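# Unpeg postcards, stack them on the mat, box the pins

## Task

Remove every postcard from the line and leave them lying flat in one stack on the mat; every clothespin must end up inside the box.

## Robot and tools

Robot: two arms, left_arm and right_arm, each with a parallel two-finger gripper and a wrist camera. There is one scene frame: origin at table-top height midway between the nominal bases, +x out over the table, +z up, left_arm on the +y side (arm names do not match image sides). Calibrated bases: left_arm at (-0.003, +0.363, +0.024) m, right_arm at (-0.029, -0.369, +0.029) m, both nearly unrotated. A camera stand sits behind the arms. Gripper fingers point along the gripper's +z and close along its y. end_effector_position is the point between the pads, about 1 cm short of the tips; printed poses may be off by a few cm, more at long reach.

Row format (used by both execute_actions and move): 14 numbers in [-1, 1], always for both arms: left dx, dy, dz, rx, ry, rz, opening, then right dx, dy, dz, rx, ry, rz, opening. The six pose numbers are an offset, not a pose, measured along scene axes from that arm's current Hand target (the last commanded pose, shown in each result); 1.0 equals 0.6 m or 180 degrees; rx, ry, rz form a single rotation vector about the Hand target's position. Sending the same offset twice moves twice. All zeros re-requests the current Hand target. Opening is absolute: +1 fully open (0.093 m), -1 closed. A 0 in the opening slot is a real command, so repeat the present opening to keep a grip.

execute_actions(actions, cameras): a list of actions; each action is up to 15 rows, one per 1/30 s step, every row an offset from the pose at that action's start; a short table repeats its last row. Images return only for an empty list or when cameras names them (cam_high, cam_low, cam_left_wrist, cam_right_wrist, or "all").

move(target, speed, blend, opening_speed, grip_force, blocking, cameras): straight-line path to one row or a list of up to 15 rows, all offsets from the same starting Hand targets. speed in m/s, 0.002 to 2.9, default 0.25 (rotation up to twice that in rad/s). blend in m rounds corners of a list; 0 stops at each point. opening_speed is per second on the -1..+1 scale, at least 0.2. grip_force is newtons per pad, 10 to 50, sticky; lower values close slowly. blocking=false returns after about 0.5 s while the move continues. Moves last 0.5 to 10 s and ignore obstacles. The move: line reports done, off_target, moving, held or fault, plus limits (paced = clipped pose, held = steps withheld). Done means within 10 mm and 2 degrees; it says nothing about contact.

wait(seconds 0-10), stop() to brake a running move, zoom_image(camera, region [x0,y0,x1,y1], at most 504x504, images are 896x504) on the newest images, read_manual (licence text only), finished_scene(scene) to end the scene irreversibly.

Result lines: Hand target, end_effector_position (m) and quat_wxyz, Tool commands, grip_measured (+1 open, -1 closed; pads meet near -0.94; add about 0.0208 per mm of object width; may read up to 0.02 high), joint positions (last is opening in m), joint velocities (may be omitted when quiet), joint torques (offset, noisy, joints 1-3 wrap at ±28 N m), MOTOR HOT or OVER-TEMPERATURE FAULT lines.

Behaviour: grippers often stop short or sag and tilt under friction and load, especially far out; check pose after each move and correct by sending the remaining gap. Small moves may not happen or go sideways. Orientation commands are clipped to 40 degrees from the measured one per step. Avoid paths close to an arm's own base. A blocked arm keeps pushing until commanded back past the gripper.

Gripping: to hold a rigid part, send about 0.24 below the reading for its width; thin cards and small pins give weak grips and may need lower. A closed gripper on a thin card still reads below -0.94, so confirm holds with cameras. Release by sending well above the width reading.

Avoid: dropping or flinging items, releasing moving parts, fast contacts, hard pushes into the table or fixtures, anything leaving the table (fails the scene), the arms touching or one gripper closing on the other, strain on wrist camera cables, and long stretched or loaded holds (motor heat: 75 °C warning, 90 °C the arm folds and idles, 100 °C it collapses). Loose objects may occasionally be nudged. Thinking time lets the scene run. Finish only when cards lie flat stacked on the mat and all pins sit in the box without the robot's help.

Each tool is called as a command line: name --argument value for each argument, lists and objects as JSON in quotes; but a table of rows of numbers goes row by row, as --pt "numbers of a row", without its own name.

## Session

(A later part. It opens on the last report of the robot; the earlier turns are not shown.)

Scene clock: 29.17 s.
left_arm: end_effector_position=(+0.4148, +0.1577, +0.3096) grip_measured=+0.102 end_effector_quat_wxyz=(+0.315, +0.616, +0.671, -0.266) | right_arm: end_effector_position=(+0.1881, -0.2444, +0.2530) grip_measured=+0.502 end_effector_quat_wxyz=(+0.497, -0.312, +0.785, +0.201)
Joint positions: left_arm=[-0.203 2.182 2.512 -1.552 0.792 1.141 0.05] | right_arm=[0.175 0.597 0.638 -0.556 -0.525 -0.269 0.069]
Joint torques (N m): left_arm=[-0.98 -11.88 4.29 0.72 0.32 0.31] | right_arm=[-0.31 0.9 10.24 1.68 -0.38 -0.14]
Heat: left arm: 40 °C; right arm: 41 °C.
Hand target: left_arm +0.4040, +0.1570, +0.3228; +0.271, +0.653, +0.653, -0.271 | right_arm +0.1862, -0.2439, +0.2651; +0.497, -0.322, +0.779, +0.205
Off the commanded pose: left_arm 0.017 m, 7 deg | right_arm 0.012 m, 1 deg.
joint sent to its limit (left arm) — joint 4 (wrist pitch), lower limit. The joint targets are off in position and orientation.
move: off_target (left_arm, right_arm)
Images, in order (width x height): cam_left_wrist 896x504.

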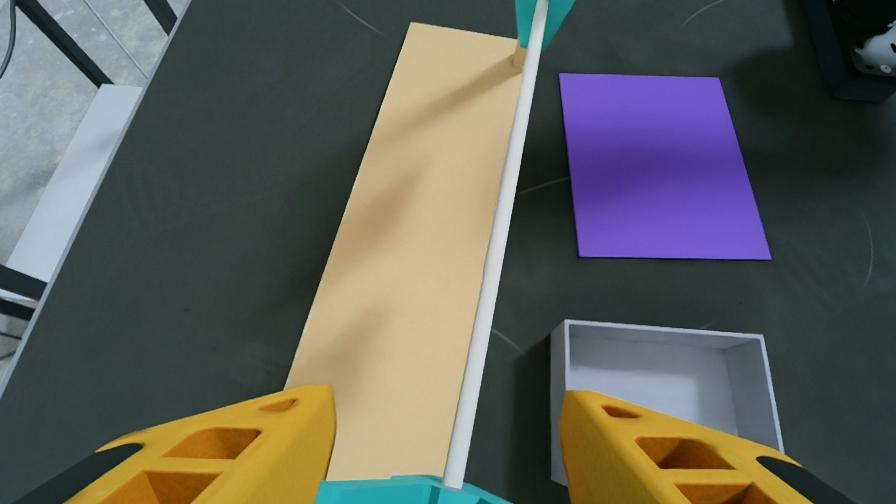

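move --pt "0.0433 0 0.0087 -0.035 0.119 0.038 0.1 0 0 0 0 0 0 0.5" --pt "0.0733 0 -0.0163 -0.0703 0.2389 0.0758 0.1 0 0 0 0 0 0 0.5" --speed 0.06 --blend 0.01 --cameras '["cam_left_wrist","cam_low","cam_high","cam_right_wrist"]'

zoom_image --camera "cam_low" --region '[320, 0, 520, 180]'

Scene clock: 37.47 s.
left_arm: end_effector_position=(+0.4382, +0.1477, +0.3235) grip_measured=+0.102 end_effector_quat_wxyz=(+0.228, +0.336, +0.745, -0.528) | right_arm: end_effector_position=(+0.1881, -0.2444, +0.2530) grip_measured=+0.502 end_effector_quat_wxyz=(+0.497, -0.312, +0.785, +0.201)
Joint positions: left_arm=[-0.134 2.355 2.639 -1.552 1.21 0.509 0.05] | right_arm=[0.175 0.597 0.638 -0.556 -0.525 -0.269 0.069]
Joint torques (N m): left_arm=[0.88 -7.15 6.43 0.62 0.54 0.04] | right_arm=[-0.28 0.85 10.29 1.69 -0.39 -0.12]
Heat: left arm: 41 °C; right arm: 43 °C.
Hand target: left_arm +0.4480, +0.1570, +0.3130; +0.112, +0.396, +0.745, -0.526 | right_arm +0.1862, -0.2439, +0.2651; +0.497, -0.322, +0.779, +0.205
Off the commanded pose: left_arm 0.017 m, 15 deg | right_arm 0.012 m, 1 deg.
joint sent to its limit (left arm) — joint 4 (wrist pitch), lower limit. The joint targets are off in position and orientation.
move: off_target (left_arm, right_arm)

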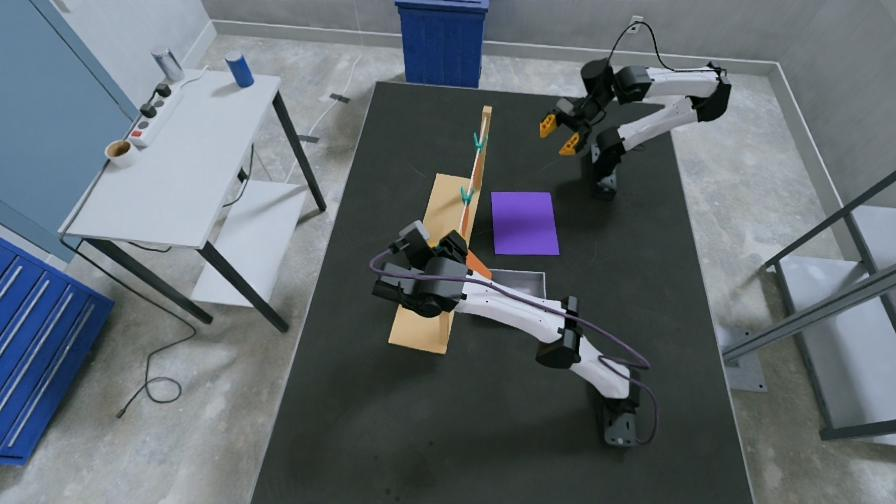

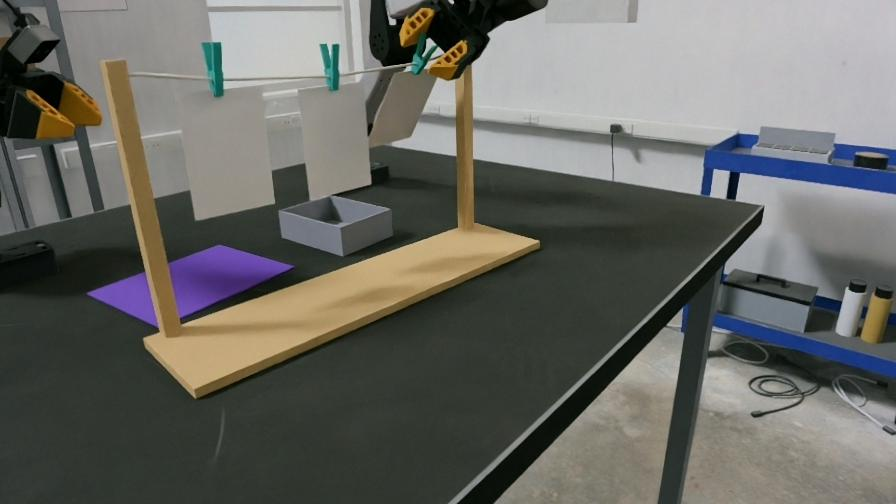

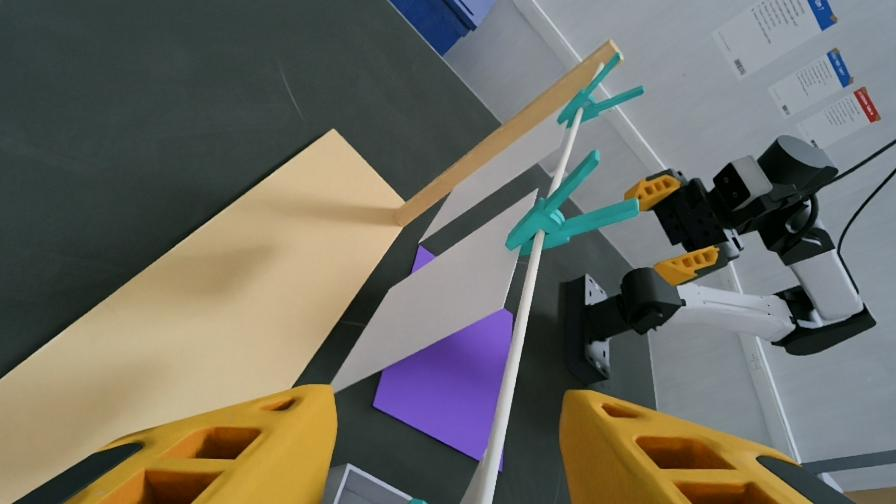

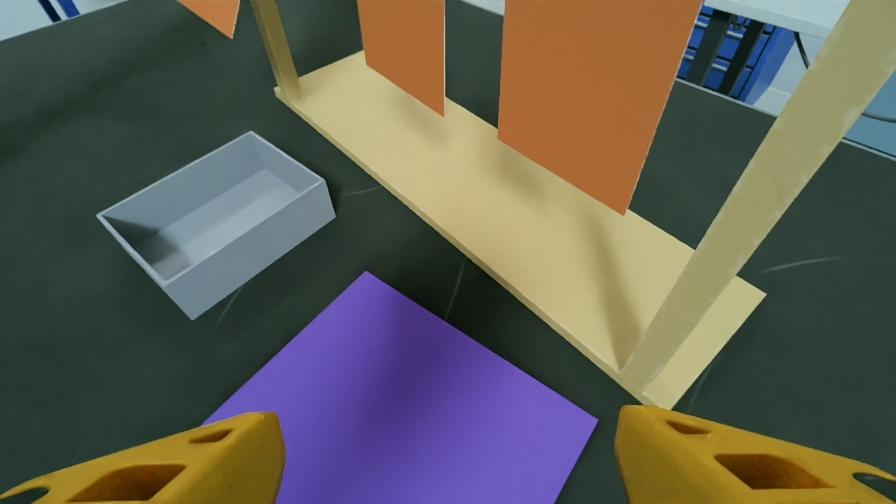

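Scaled by 2.520 from the camera's 896x504 image, which has a finer 1280x720 frame.

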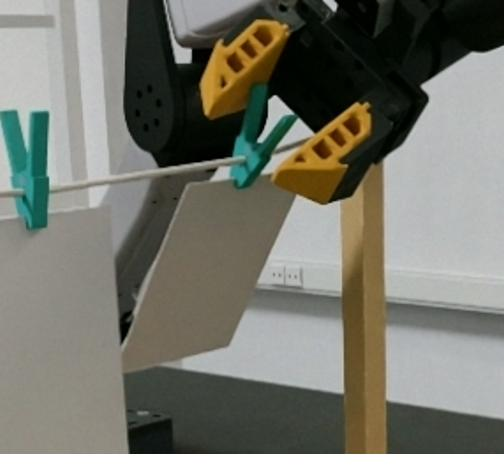

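move --target '[0.0,0.005,-0.035,0,0,0,0.1,0,0,0,0,0,0,0.5]' --speed 0.05 --cameras '["cam_left_wrist","cam_low"]'

zoom_image --camera "cam_low" --region '[320, 0, 520, 180]'

Scene clock: 41.07 s.
left_arm: end_effector_position=(+0.4456, +0.1554, +0.3024) grip_measured=+0.102 end_effector_quat_wxyz=(+0.218, +0.328, +0.751, -0.530) | right_arm: end_effector_position=(+0.1881, -0.2444, +0.2530) grip_measured=+0.502 end_effector_quat_wxyz=(+0.497, -0.312, +0.785, +0.201)
Joint positions: left_arm=[-0.116 2.378 2.596 -1.552 1.211 0.55 0.05] | right_arm=[0.175 0.597 0.638 -0.556 -0.525 -0.269 0.069]
Joint torques (N m): left_arm=[0.17 -9.18 4.33 0.5 0.39 0.32] | right_arm=[-0.31 0.95 10.28 1.68 -0.38 -0.13]
Heat: left arm: 41 °C; right arm: 43 °C.
Hand target: left_arm +0.4480, +0.1600, +0.2920; +0.112, +0.396, +0.745, -0.526 | right_arm +0.1862, -0.2439, +0.2651; +0.497, -0.322, +0.779, +0.205
Off the commanded pose: left_arm 0.012 m, 14 deg | right_arm 0.012 m, 1 deg.
joint sent to its limit (left arm) — joint 4 (wrist pitch), lower limit. The joint targets are off in position and orientation.
move: off_target (left_arm, right_arm)
Images, in order (width x height): cam_low 896x504, cam_left_wrist 896x504.

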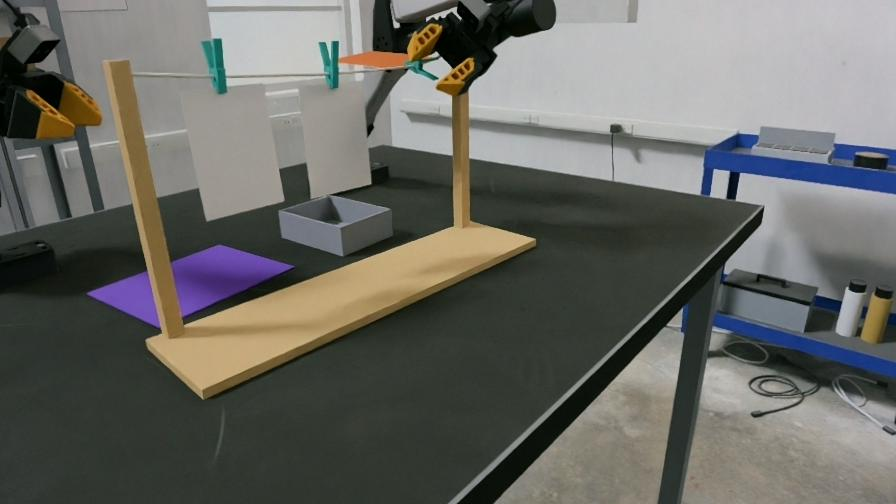

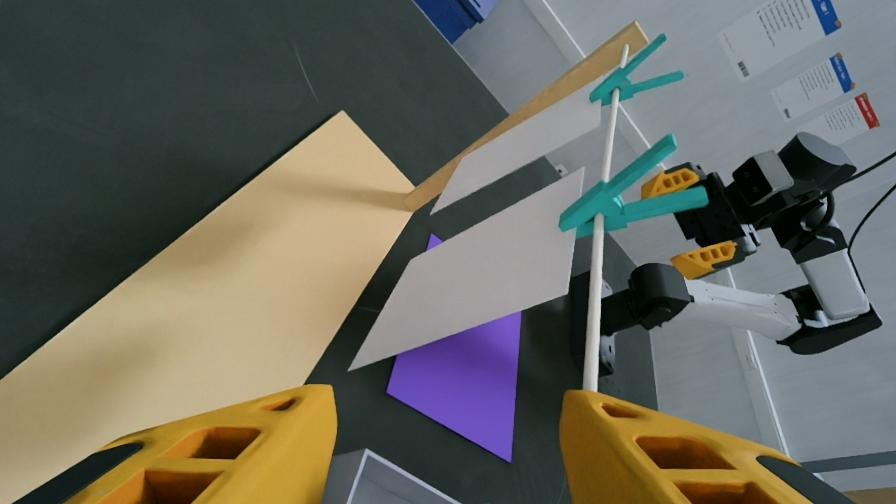

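Scaled by 2.520 from the camera's 896x504 image, which has a finer 1280x720 frame.

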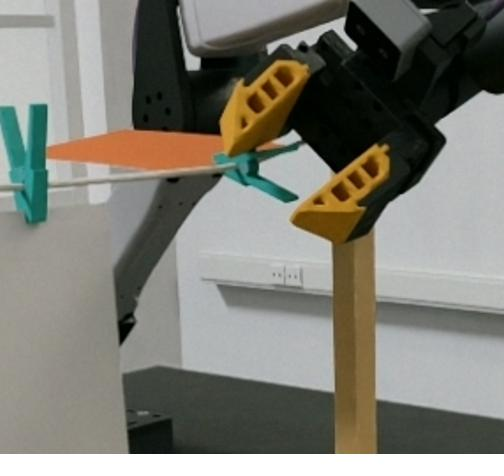

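move --target '[-0.01,0,0.035,0,0,0,0.1,0,0,0,0,0,0,0.5]' --speed 0.05 --cameras '["cam_left_wrist","cam_low"]'

zoom_image --camera "cam_low" --region '[320, 0, 520, 180]'

Scene clock: 44.77 s.
left_arm: end_effector_position=(+0.4456, +0.1554, +0.3024) grip_measured=+0.102 end_effector_quat_wxyz=(+0.213, +0.321, +0.754, -0.532) | right_arm: end_effector_position=(+0.1881, -0.2444, +0.2530) grip_measured=+0.502 end_effector_quat_wxyz=(+0.497, -0.312, +0.785, +0.201)
Joint positions: left_arm=[-0.116 2.378 2.596 -1.552 1.211 0.532 0.05] | right_arm=[0.175 0.597 0.638 -0.556 -0.525 -0.269 0.069]
Joint torques (N m): left_arm=[0.12 -12.1 5.63 0.5 0.46 0.01] | right_arm=[-0.31 0.91 10.26 1.69 -0.38 -0.14]
Heat: left arm: 41 °C; right arm: 44 °C.
Hand target: left_arm +0.4420, +0.1600, +0.3130; +0.112, +0.396, +0.745, -0.526 | right_arm +0.1862, -0.2439, +0.2651; +0.497, -0.322, +0.779, +0.205
Off the commanded pose: left_arm 0.012 m, 15 deg | right_arm 0.012 m, 1 deg.
joint sent to its limit (left arm) — joint 4 (wrist pitch), lower limit. The joint targets are off in position and orientation.
move: off_target (left_arm, right_arm)
Images, in order (width x height): cam_low 896x504, cam_left_wrist 896x504.

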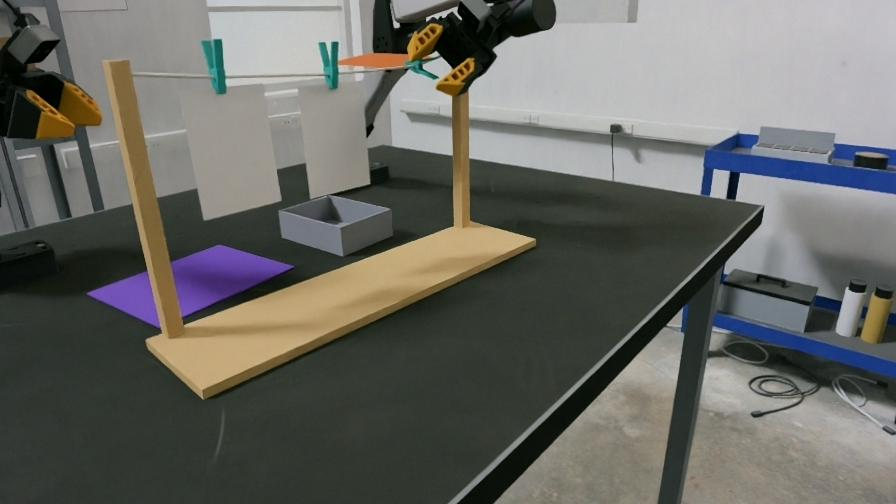

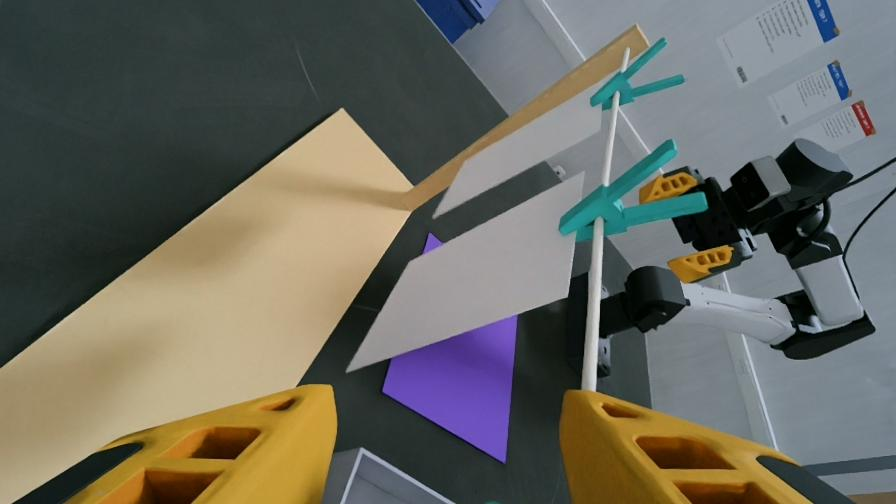

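Scaled by 2.520 from the camera's 896x504 image, which has a finer 1280x720 frame.

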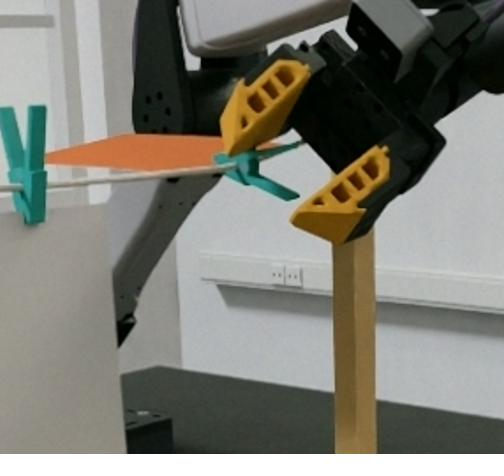

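move --target '[-0.01,0,0.01,0,0,0,-0.15,0,0,0,0,0,0,0.5]' --speed 0.05 --opening_speed 0.3 --cameras '["cam_left_wrist","cam_low"]'

zoom_image --camera "cam_low" --region '[320, 0, 520, 180]'

Scene clock: 48.30 s.
left_arm: end_effector_position=(+0.4456, +0.1554, +0.3024) grip_measured=-0.148 end_effector_quat_wxyz=(+0.212, +0.319, +0.754, -0.533) | right_arm: end_effector_position=(+0.1881, -0.2444, +0.2530) grip_measured=+0.502 end_effector_quat_wxyz=(+0.497, -0.312, +0.785, +0.201)
Joint positions: left_arm=[-0.116 2.378 2.596 -1.552 1.211 0.526 0.038] | right_arm=[0.175 0.597 0.638 -0.556 -0.525 -0.269 0.069]
Joint torques (N m): left_arm=[-0.02 -14.08 4.08 0.51 0.45 0.01] | right_arm=[-0.27 0.94 10.25 1.67 -0.39 -0.13]
Heat: left arm: 42 °C; right arm: 44 °C.
Hand target: left_arm +0.4360, +0.1600, +0.3190; +0.112, +0.396, +0.745, -0.526 | right_arm +0.1862, -0.2439, +0.2651; +0.497, -0.322, +0.779, +0.205
Off the commanded pose: left_arm 0.020 m, 15 deg | right_arm 0.012 m, 1 deg.
joint sent to its limit (left arm) — joint 4 (wrist pitch), lower limit. The joint targets are off in position and orientation.
move: off_target (left_arm, right_arm)
Images, in order (width x height): cam_low 896x504, cam_left_wrist 896x504.

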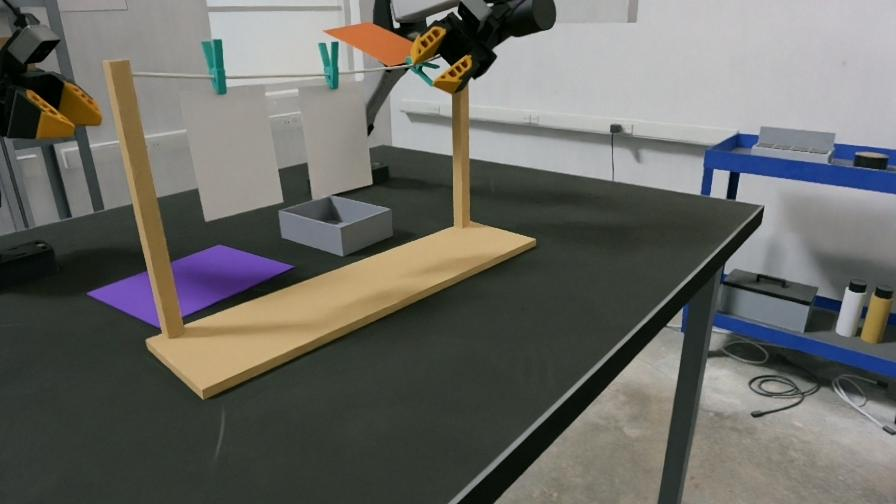

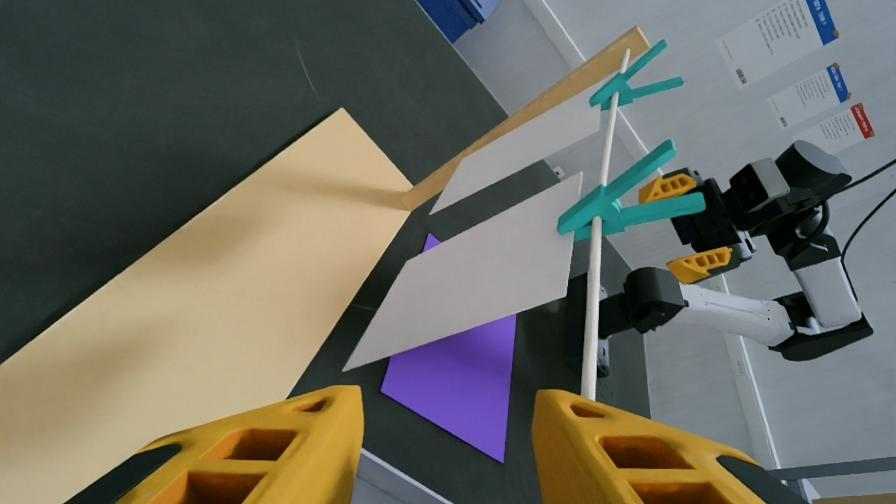

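Scaled by 2.520 from the camera's 896x504 image, which has a finer 1280x720 frame.

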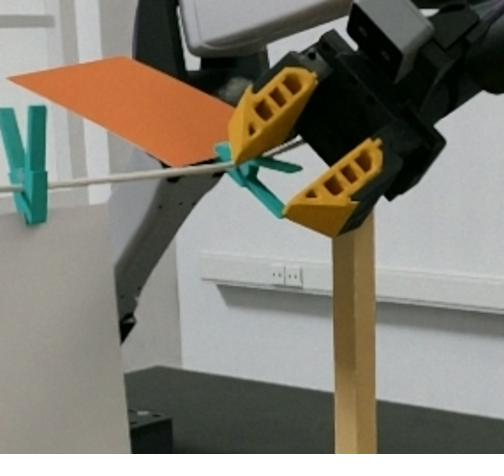

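move --pt "0 0 0 0 0 0 0.4 0 0 0 0 0 0 0.5" --pt "0.0 0 0.05 0 0 0 0.4 0 0 0 0 0 0 0.5" --speed 0.05 --cameras '["cam_left_wrist","cam_low"]'

zoom_image --camera "cam_low" --region '[320, 0, 520, 180]'

Scene clock: 54.87 s.
left_arm: end_effector_position=(+0.4452, +0.1547, +0.3133) grip_measured=+0.397 end_effector_quat_wxyz=(+0.203, +0.296, +0.763, -0.538) | right_arm: end_effector_position=(+0.1881, -0.2444, +0.2530) grip_measured=+0.502 end_effector_quat_wxyz=(+0.497, -0.312, +0.785, +0.201)
Joint positions: left_arm=[-0.117 2.375 2.633 -1.552 1.211 0.437 0.064] | right_arm=[0.175 0.597 0.638 -0.556 -0.525 -0.269 0.069]
Joint torques (N m): left_arm=[0.2 -14.09 8.61 0.57 0.67 -0.02] | right_arm=[-0.29 0.95 10.25 1.69 -0.38 -0.14]
Heat: left arm: 44 °C; right arm: 45 °C.
Hand target: left_arm +0.4360, +0.1600, +0.3490; +0.112, +0.396, +0.745, -0.526 | right_arm +0.1862, -0.2439, +0.2651; +0.497, -0.322, +0.779, +0.205
Off the commanded pose: left_arm 0.037 m, 16 deg | right_arm 0.012 m, 1 deg.
joint sent to its limit (left arm) — joint 4 (wrist pitch), lower limit. The joint targets are off in position and orientation.
move: off_target (left_arm, right_arm)
Images, in order (width x height): cam_low 896x504, cam_left_wrist 896x504.

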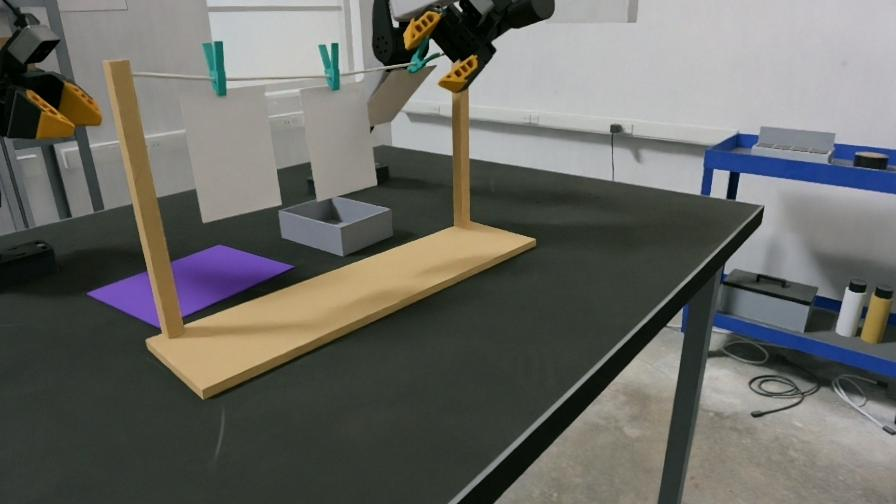

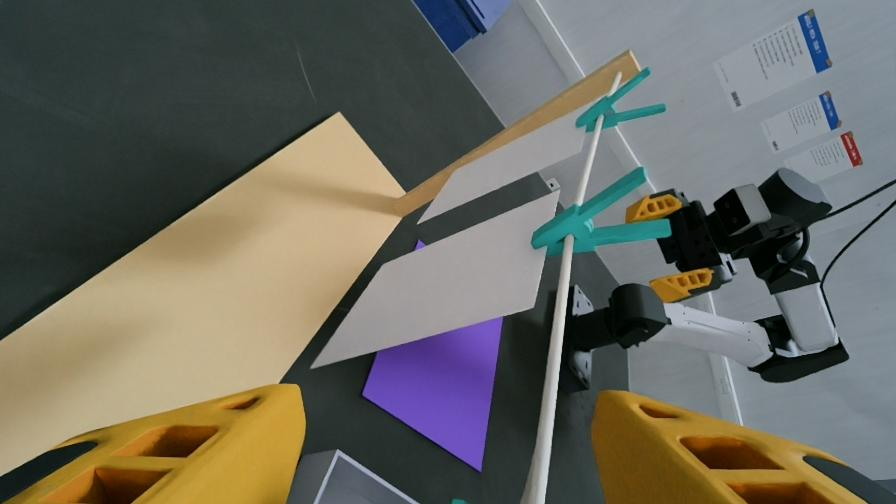

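Scaled by 2.520 from the camera's 896x504 image, which has a finer 1280x720 frame.

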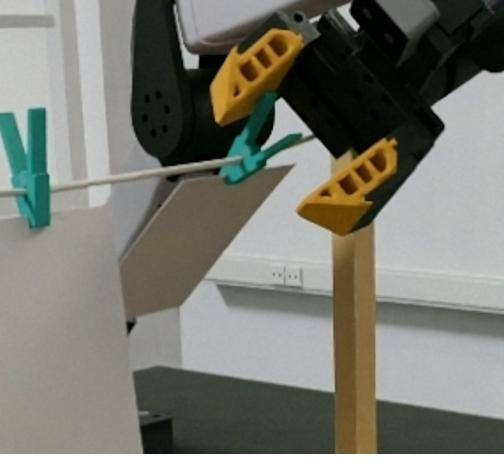

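move --target '[-0.03,-0.005,0.02,0,0,0,0.4,0,0,0,0,0,0,0.5]' --speed 0.05 --cameras '["cam_left_wrist","cam_low"]'

zoom_image --camera "cam_low" --region '[320, 0, 520, 180]'

Scene clock: 59.17 s.
left_arm: end_effector_position=(+0.4323, +0.1562, +0.3398) grip_measured=+0.397 end_effector_quat_wxyz=(+0.223, +0.307, +0.756, -0.533) | right_arm: end_effector_position=(+0.1881, -0.2444, +0.2530) grip_measured=+0.502 end_effector_quat_wxyz=(+0.497, -0.312, +0.785, +0.201)
Joint positions: left_arm=[-0.117 2.306 2.618 -1.552 1.211 0.431 0.064] | right_arm=[0.175 0.597 0.638 -0.556 -0.525 -0.269 0.069]
Joint torques (N m): left_arm=[-0.68 -13.72 4.26 0.65 0.68 0] | right_arm=[-0.29 0.95 10.26 1.68 -0.39 -0.14]
Heat: left arm: 46 °C; right arm: 46 °C.
Hand target: left_arm +0.4180, +0.1570, +0.3610; +0.112, +0.396, +0.745, -0.526 | right_arm +0.1862, -0.2439, +0.2651; +0.497, -0.322, +0.779, +0.205
Off the commanded pose: left_arm 0.026 m, 16 deg | right_arm 0.012 m, 1 deg.
joint sent to its limit (left arm) — joint 4 (wrist pitch), lower limit. The joint targets are off in position and orientation.
move: off_target (left_arm, right_arm)
Images, in order (width x height): cam_low 896x504, cam_left_wrist 896x504.

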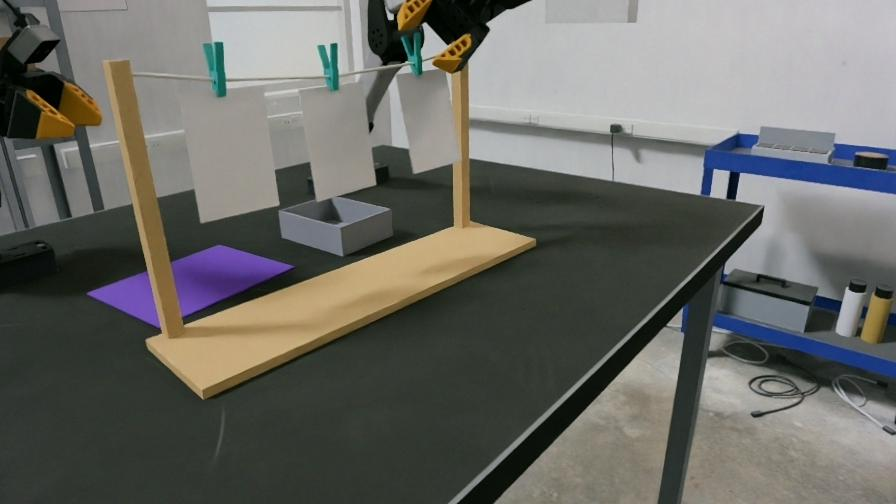

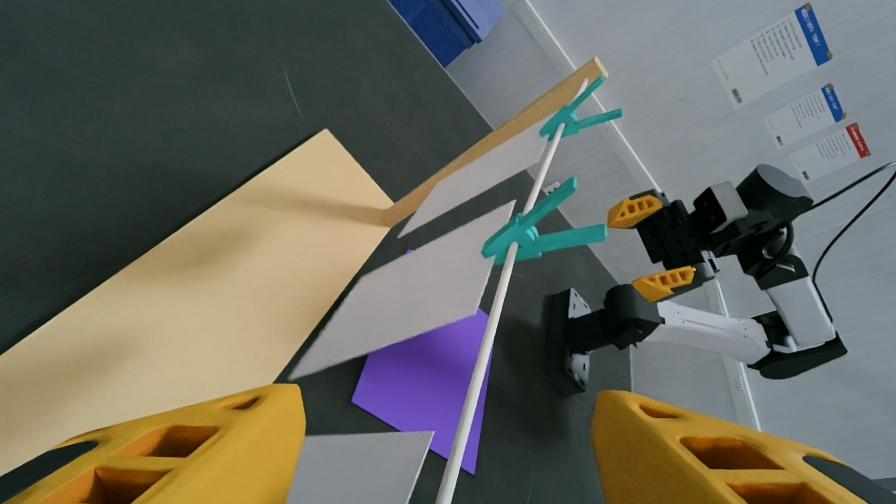

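Scaled by 2.520 from the camera's 896x504 image, which has a finer 1280x720 frame.

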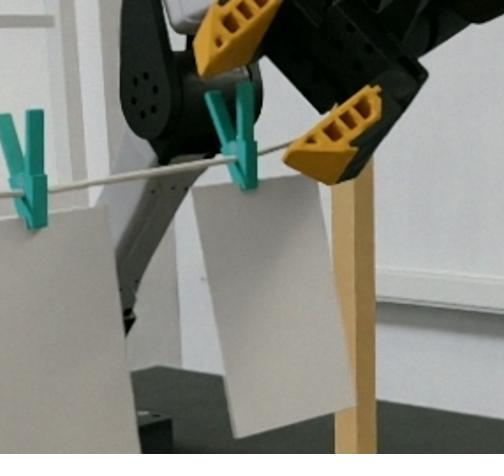

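move --pt "0 0 0.05 0 0 0 0.5 0 0 0 0 0 0 0.5" --pt "-0.02 0 0.05 0.0703 -0.2389 -0.0758 0.5 0 0 0 0 0 0 0.5" --speed 0.12 --blend 0.02 --cameras '["cam_left_wrist","cam_low"]'

Scene clock: 65.13 s.
left_arm: end_effector_position=(+0.4203, +0.1576, +0.3589) grip_measured=+0.498 end_effector_quat_wxyz=(+0.367, +0.571, +0.682, -0.273) | right_arm: end_effector_position=(+0.1881, -0.2444, +0.2530) grip_measured=+0.502 end_effector_quat_wxyz=(+0.497, -0.312, +0.785, +0.201)
Joint positions: left_arm=[-0.189 2.196 2.691 -1.552 0.838 0.978 0.069] | right_arm=[0.175 0.597 0.638 -0.556 -0.525 -0.269 0.069]
Joint torques (N m): left_arm=[-0.96 -12.37 8.28 0.98 0.31 0.29] | right_arm=[-0.34 0.87 10.26 1.67 -0.39 -0.15]
Heat: left arm: 47 °C; right arm: 46 °C.
Hand target: left_arm +0.4060, +0.1570, +0.3910; +0.271, +0.653, +0.653, -0.271 | right_arm +0.1862, -0.2439, +0.2651; +0.497, -0.322, +0.779, +0.205
Off the commanded pose: left_arm 0.035 m, 15 deg | right_arm 0.012 m, 1 deg.
joint sent to its limit (left arm) — joint 4 (wrist pitch), lower limit. The joint targets are off in position and orientation.
move: off_target (left_arm, right_arm)
Images, in order (width x height): cam_low 896x504, cam_left_wrist 896x504.

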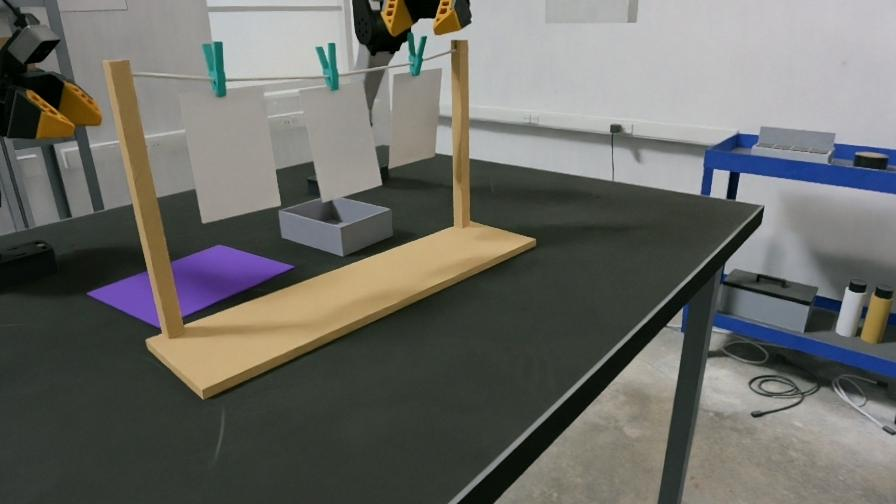

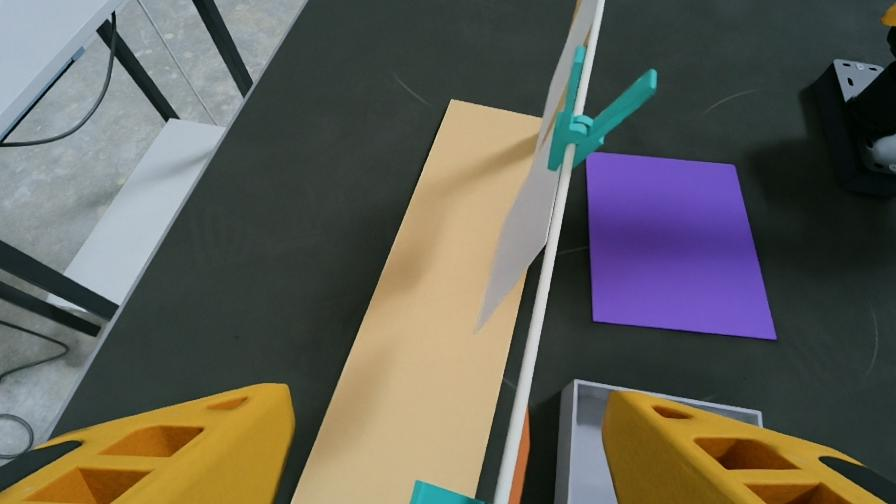

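move --target '[-0.02,0,-0.09,0,0,0,0.5,0,0,0,0,0,0,0.5]' --speed 0.1 --cameras '["cam_left_wrist"]'

Scene clock: 67.43 s.
left_arm: end_effector_position=(+0.4078, +0.1580, +0.3201) grip_measured=+0.498 end_effector_quat_wxyz=(+0.320, +0.610, +0.674, -0.267) | right_arm: end_effector_position=(+0.1881, -0.2444, +0.2530) grip_measured=+0.502 end_effector_quat_wxyz=(+0.497, -0.312, +0.785, +0.201)
Joint positions: left_arm=[-0.205 2.148 2.497 -1.552 0.795 1.116 0.069] | right_arm=[0.175 0.597 0.638 -0.556 -0.525 -0.269 0.069]
Joint torques (N m): left_arm=[-0.99 -12.59 4.25 0.74 0.33 0.28] | right_arm=[-0.28 0.88 10.22 1.67 -0.37 -0.14]
Heat: left arm: 48 °C; right arm: 46 °C.
Hand target: left_arm +0.3940, +0.1570, +0.3370; +0.271, +0.653, +0.653, -0.271 | right_arm +0.1862, -0.2439, +0.2651; +0.497, -0.322, +0.779, +0.205
Off the commanded pose: left_arm 0.022 m, 8 deg | right_arm 0.012 m, 1 deg.
joint sent to its limit (left arm) — joint 4 (wrist pitch), lower limit. The joint targets are off in position and orientation.
move: off_target (left_arm, right_arm)
Images, in order (width x height): cam_left_wrist 896x504.

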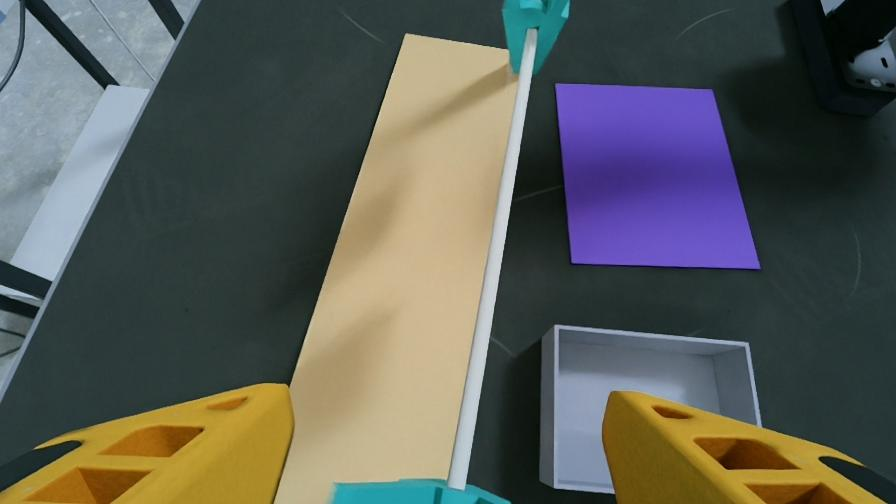

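move --pt "0.003 0 -0.0235 0 0 0 0.5 0 0 0 0 0 0 0.5" --pt "0.003 0 -0.0235 0 0 0 0.1 0 0 0 0 0 0 0.5" --pt "0.0463 0 -0.015 -0.035 0.119 0.038 0.1 0 0 0 0 0 0 0.5" --pt "0.0783 0 -0.04 -0.0703 0.2389 0.0758 0.1 0 0 0 0 0 0 0.5" --speed 0.07 --blend '[0,0,0.01,0]' --cameras '["cam_left_wrist","cam_low"]'

zoom_image --camera "cam_low" --region '[320, 0, 520, 180]'

Scene clock: 76.87 s.
left_arm: end_effector_position=(+0.4327, +0.1487, +0.3185) grip_measured=+0.102 end_effector_quat_wxyz=(+0.220, +0.337, +0.751, -0.524) | right_arm: end_effector_position=(+0.1881, -0.2444, +0.2530) grip_measured=+0.502 end_effector_quat_wxyz=(+0.497, -0.312, +0.785, +0.201)
Joint positions: left_arm=[-0.136 2.325 2.576 -1.552 1.194 0.53 0.05] | right_arm=[0.175 0.597 0.638 -0.556 -0.525 -0.269 0.069]
Joint torques (N m): left_arm=[0.75 -7.38 6.98 0.55 0.64 0.07] | right_arm=[-0.34 0.94 10.25 1.67 -0.39 -0.15]
Heat: left arm: 47 °C; right arm: 47 °C.
Hand target: left_arm +0.4409, +0.1570, +0.3130; +0.112, +0.396, +0.745, -0.526 | right_arm +0.1862, -0.2439, +0.2651; +0.497, -0.322, +0.779, +0.205
Off the commanded pose: left_arm 0.013 m, 14 deg | right_arm 0.012 m, 1 deg.
joint sent to its limit (left arm) — joint 4 (wrist pitch), lower limit. The joint targets are off in position and orientation.
move: off_target (left_arm, right_arm); target 2's new opening was sent with left_arm's hand 0.016 m and 7 deg from that target
Images, in order (width x height): cam_low 896x504, cam_left_wrist 896x504.

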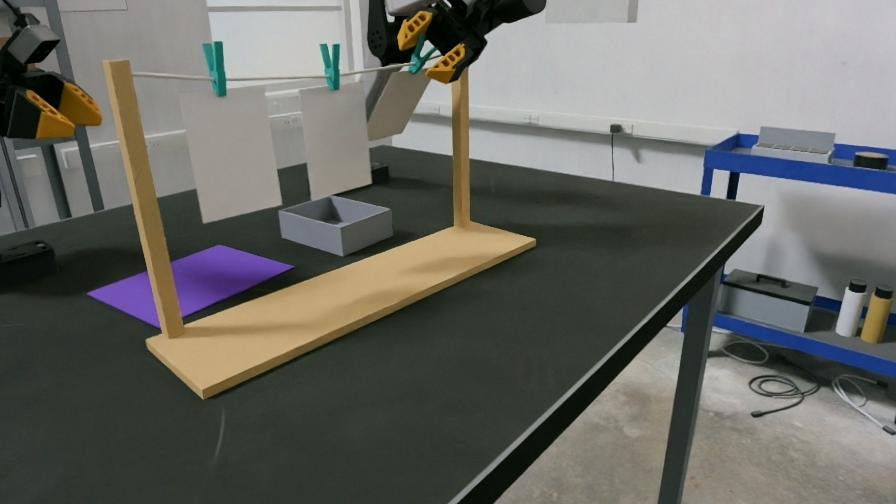

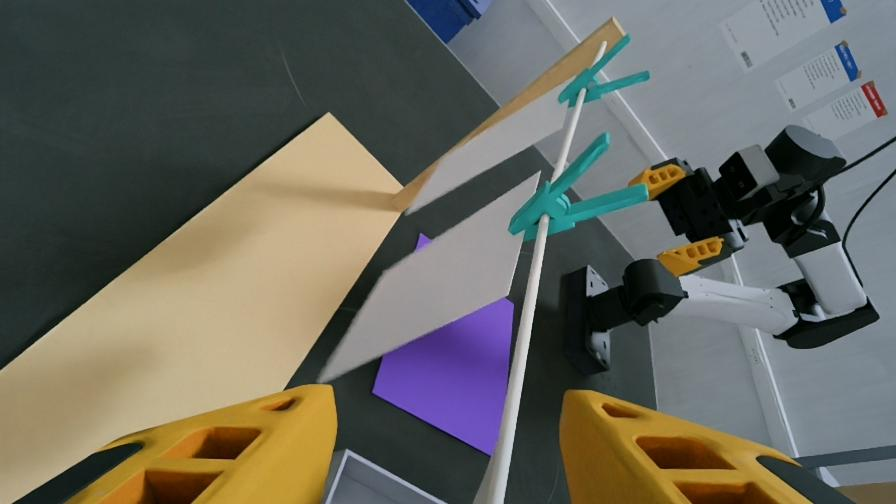

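Scaled by 2.520 from the camera's 896x504 image, which has a finer 1280x720 frame.

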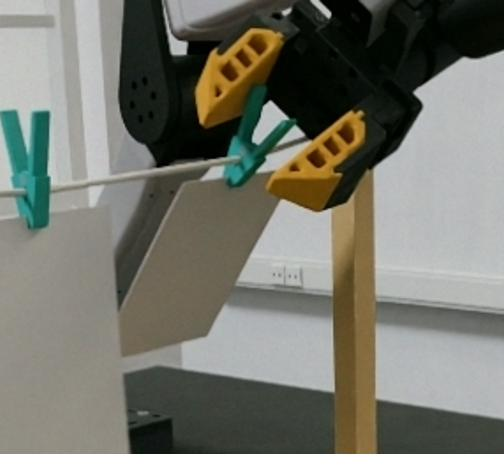

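move --target '[0,0,0,0,0,0,-0.18,0,0,0,0,0,0,0.5]' --opening_speed 0.3 --cameras '["cam_left_wrist","cam_low","cam_high","cam_right_wrist"]'

zoom_image --camera "cam_low" --region '[320, 0, 520, 180]'

Scene clock: 78.43 s.
left_arm: end_effector_position=(+0.4326, +0.1486, +0.3188) grip_measured=-0.178 end_effector_quat_wxyz=(+0.220, +0.337, +0.750, -0.525) | right_arm: end_effector_position=(+0.1881, -0.2444, +0.2530) grip_measured=+0.502 end_effector_quat_wxyz=(+0.497, -0.312, +0.785, +0.201)
Joint positions: left_arm=[-0.136 2.325 2.576 -1.552 1.196 0.529 0.037] | right_arm=[0.175 0.597 0.638 -0.556 -0.525 -0.269 0.069]
Joint torques (N m): left_arm=[0.73 -7.41 6.94 0.57 0.64 0.07] | right_arm=[-0.32 0.91 10.28 1.67 -0.4 -0.13]
Heat: left arm: 47 °C; right arm: 47 °C.
Hand target: left_arm +0.4409, +0.1570, +0.3130; +0.112, +0.396, +0.745, -0.526 | right_arm +0.1862, -0.2439, +0.2651; +0.497, -0.322, +0.779, +0.205
Off the commanded pose: left_arm 0.013 m, 14 deg | right_arm 0.012 m, 1 deg.
joint sent to its limit (left arm) — joint 4 (wrist pitch), lower limit. The joint targets are off in position and orientation.
move: off_target (left_arm, right_arm)

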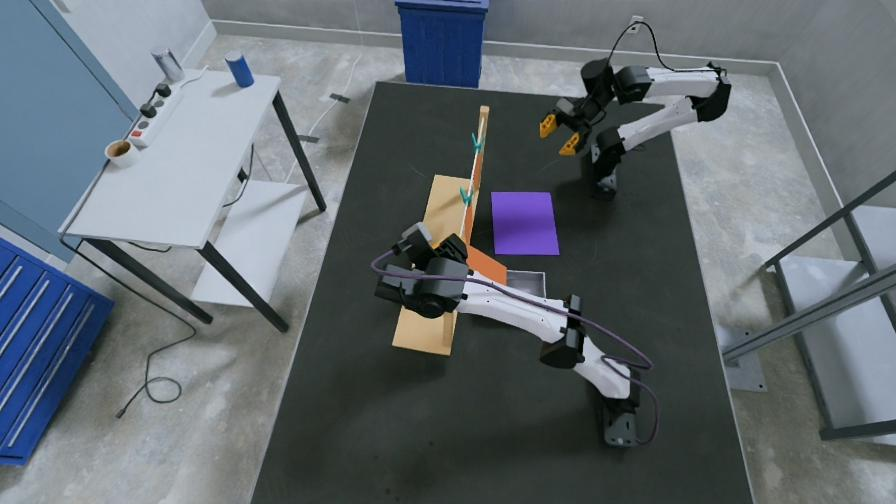

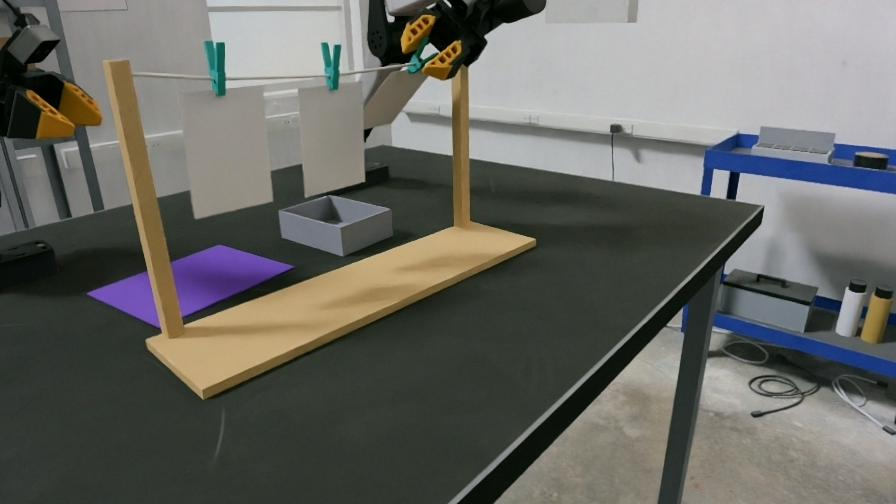

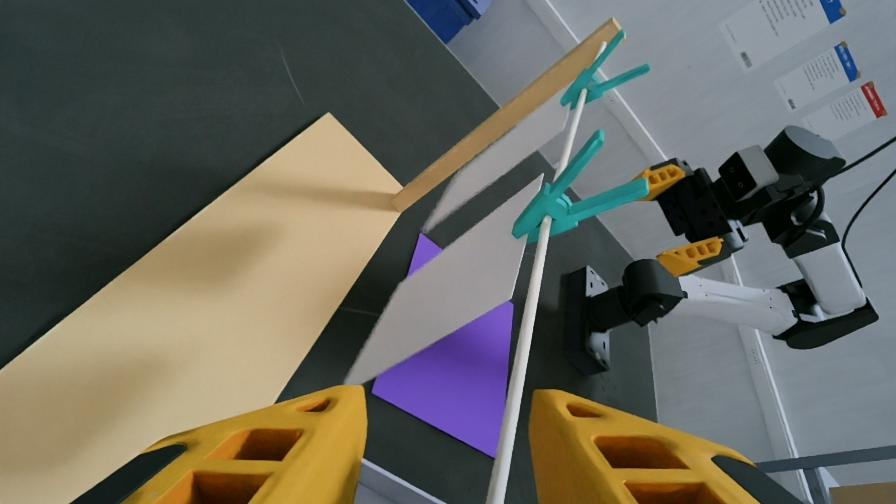

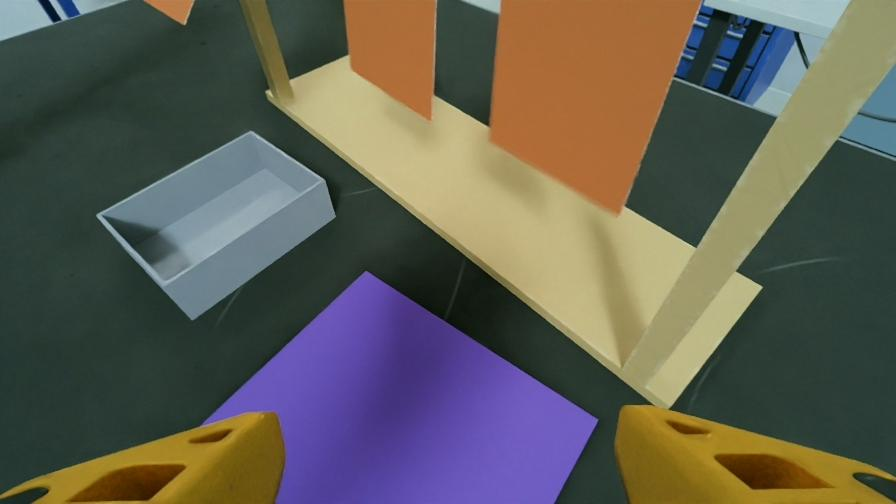

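Scaled by 2.520 from the camera's 896x504 image, which has a finer 1280x720 frame.

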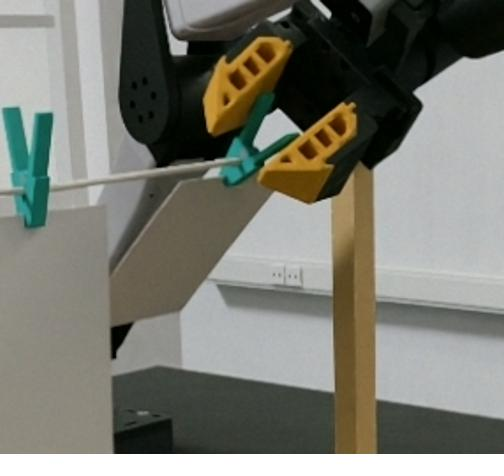

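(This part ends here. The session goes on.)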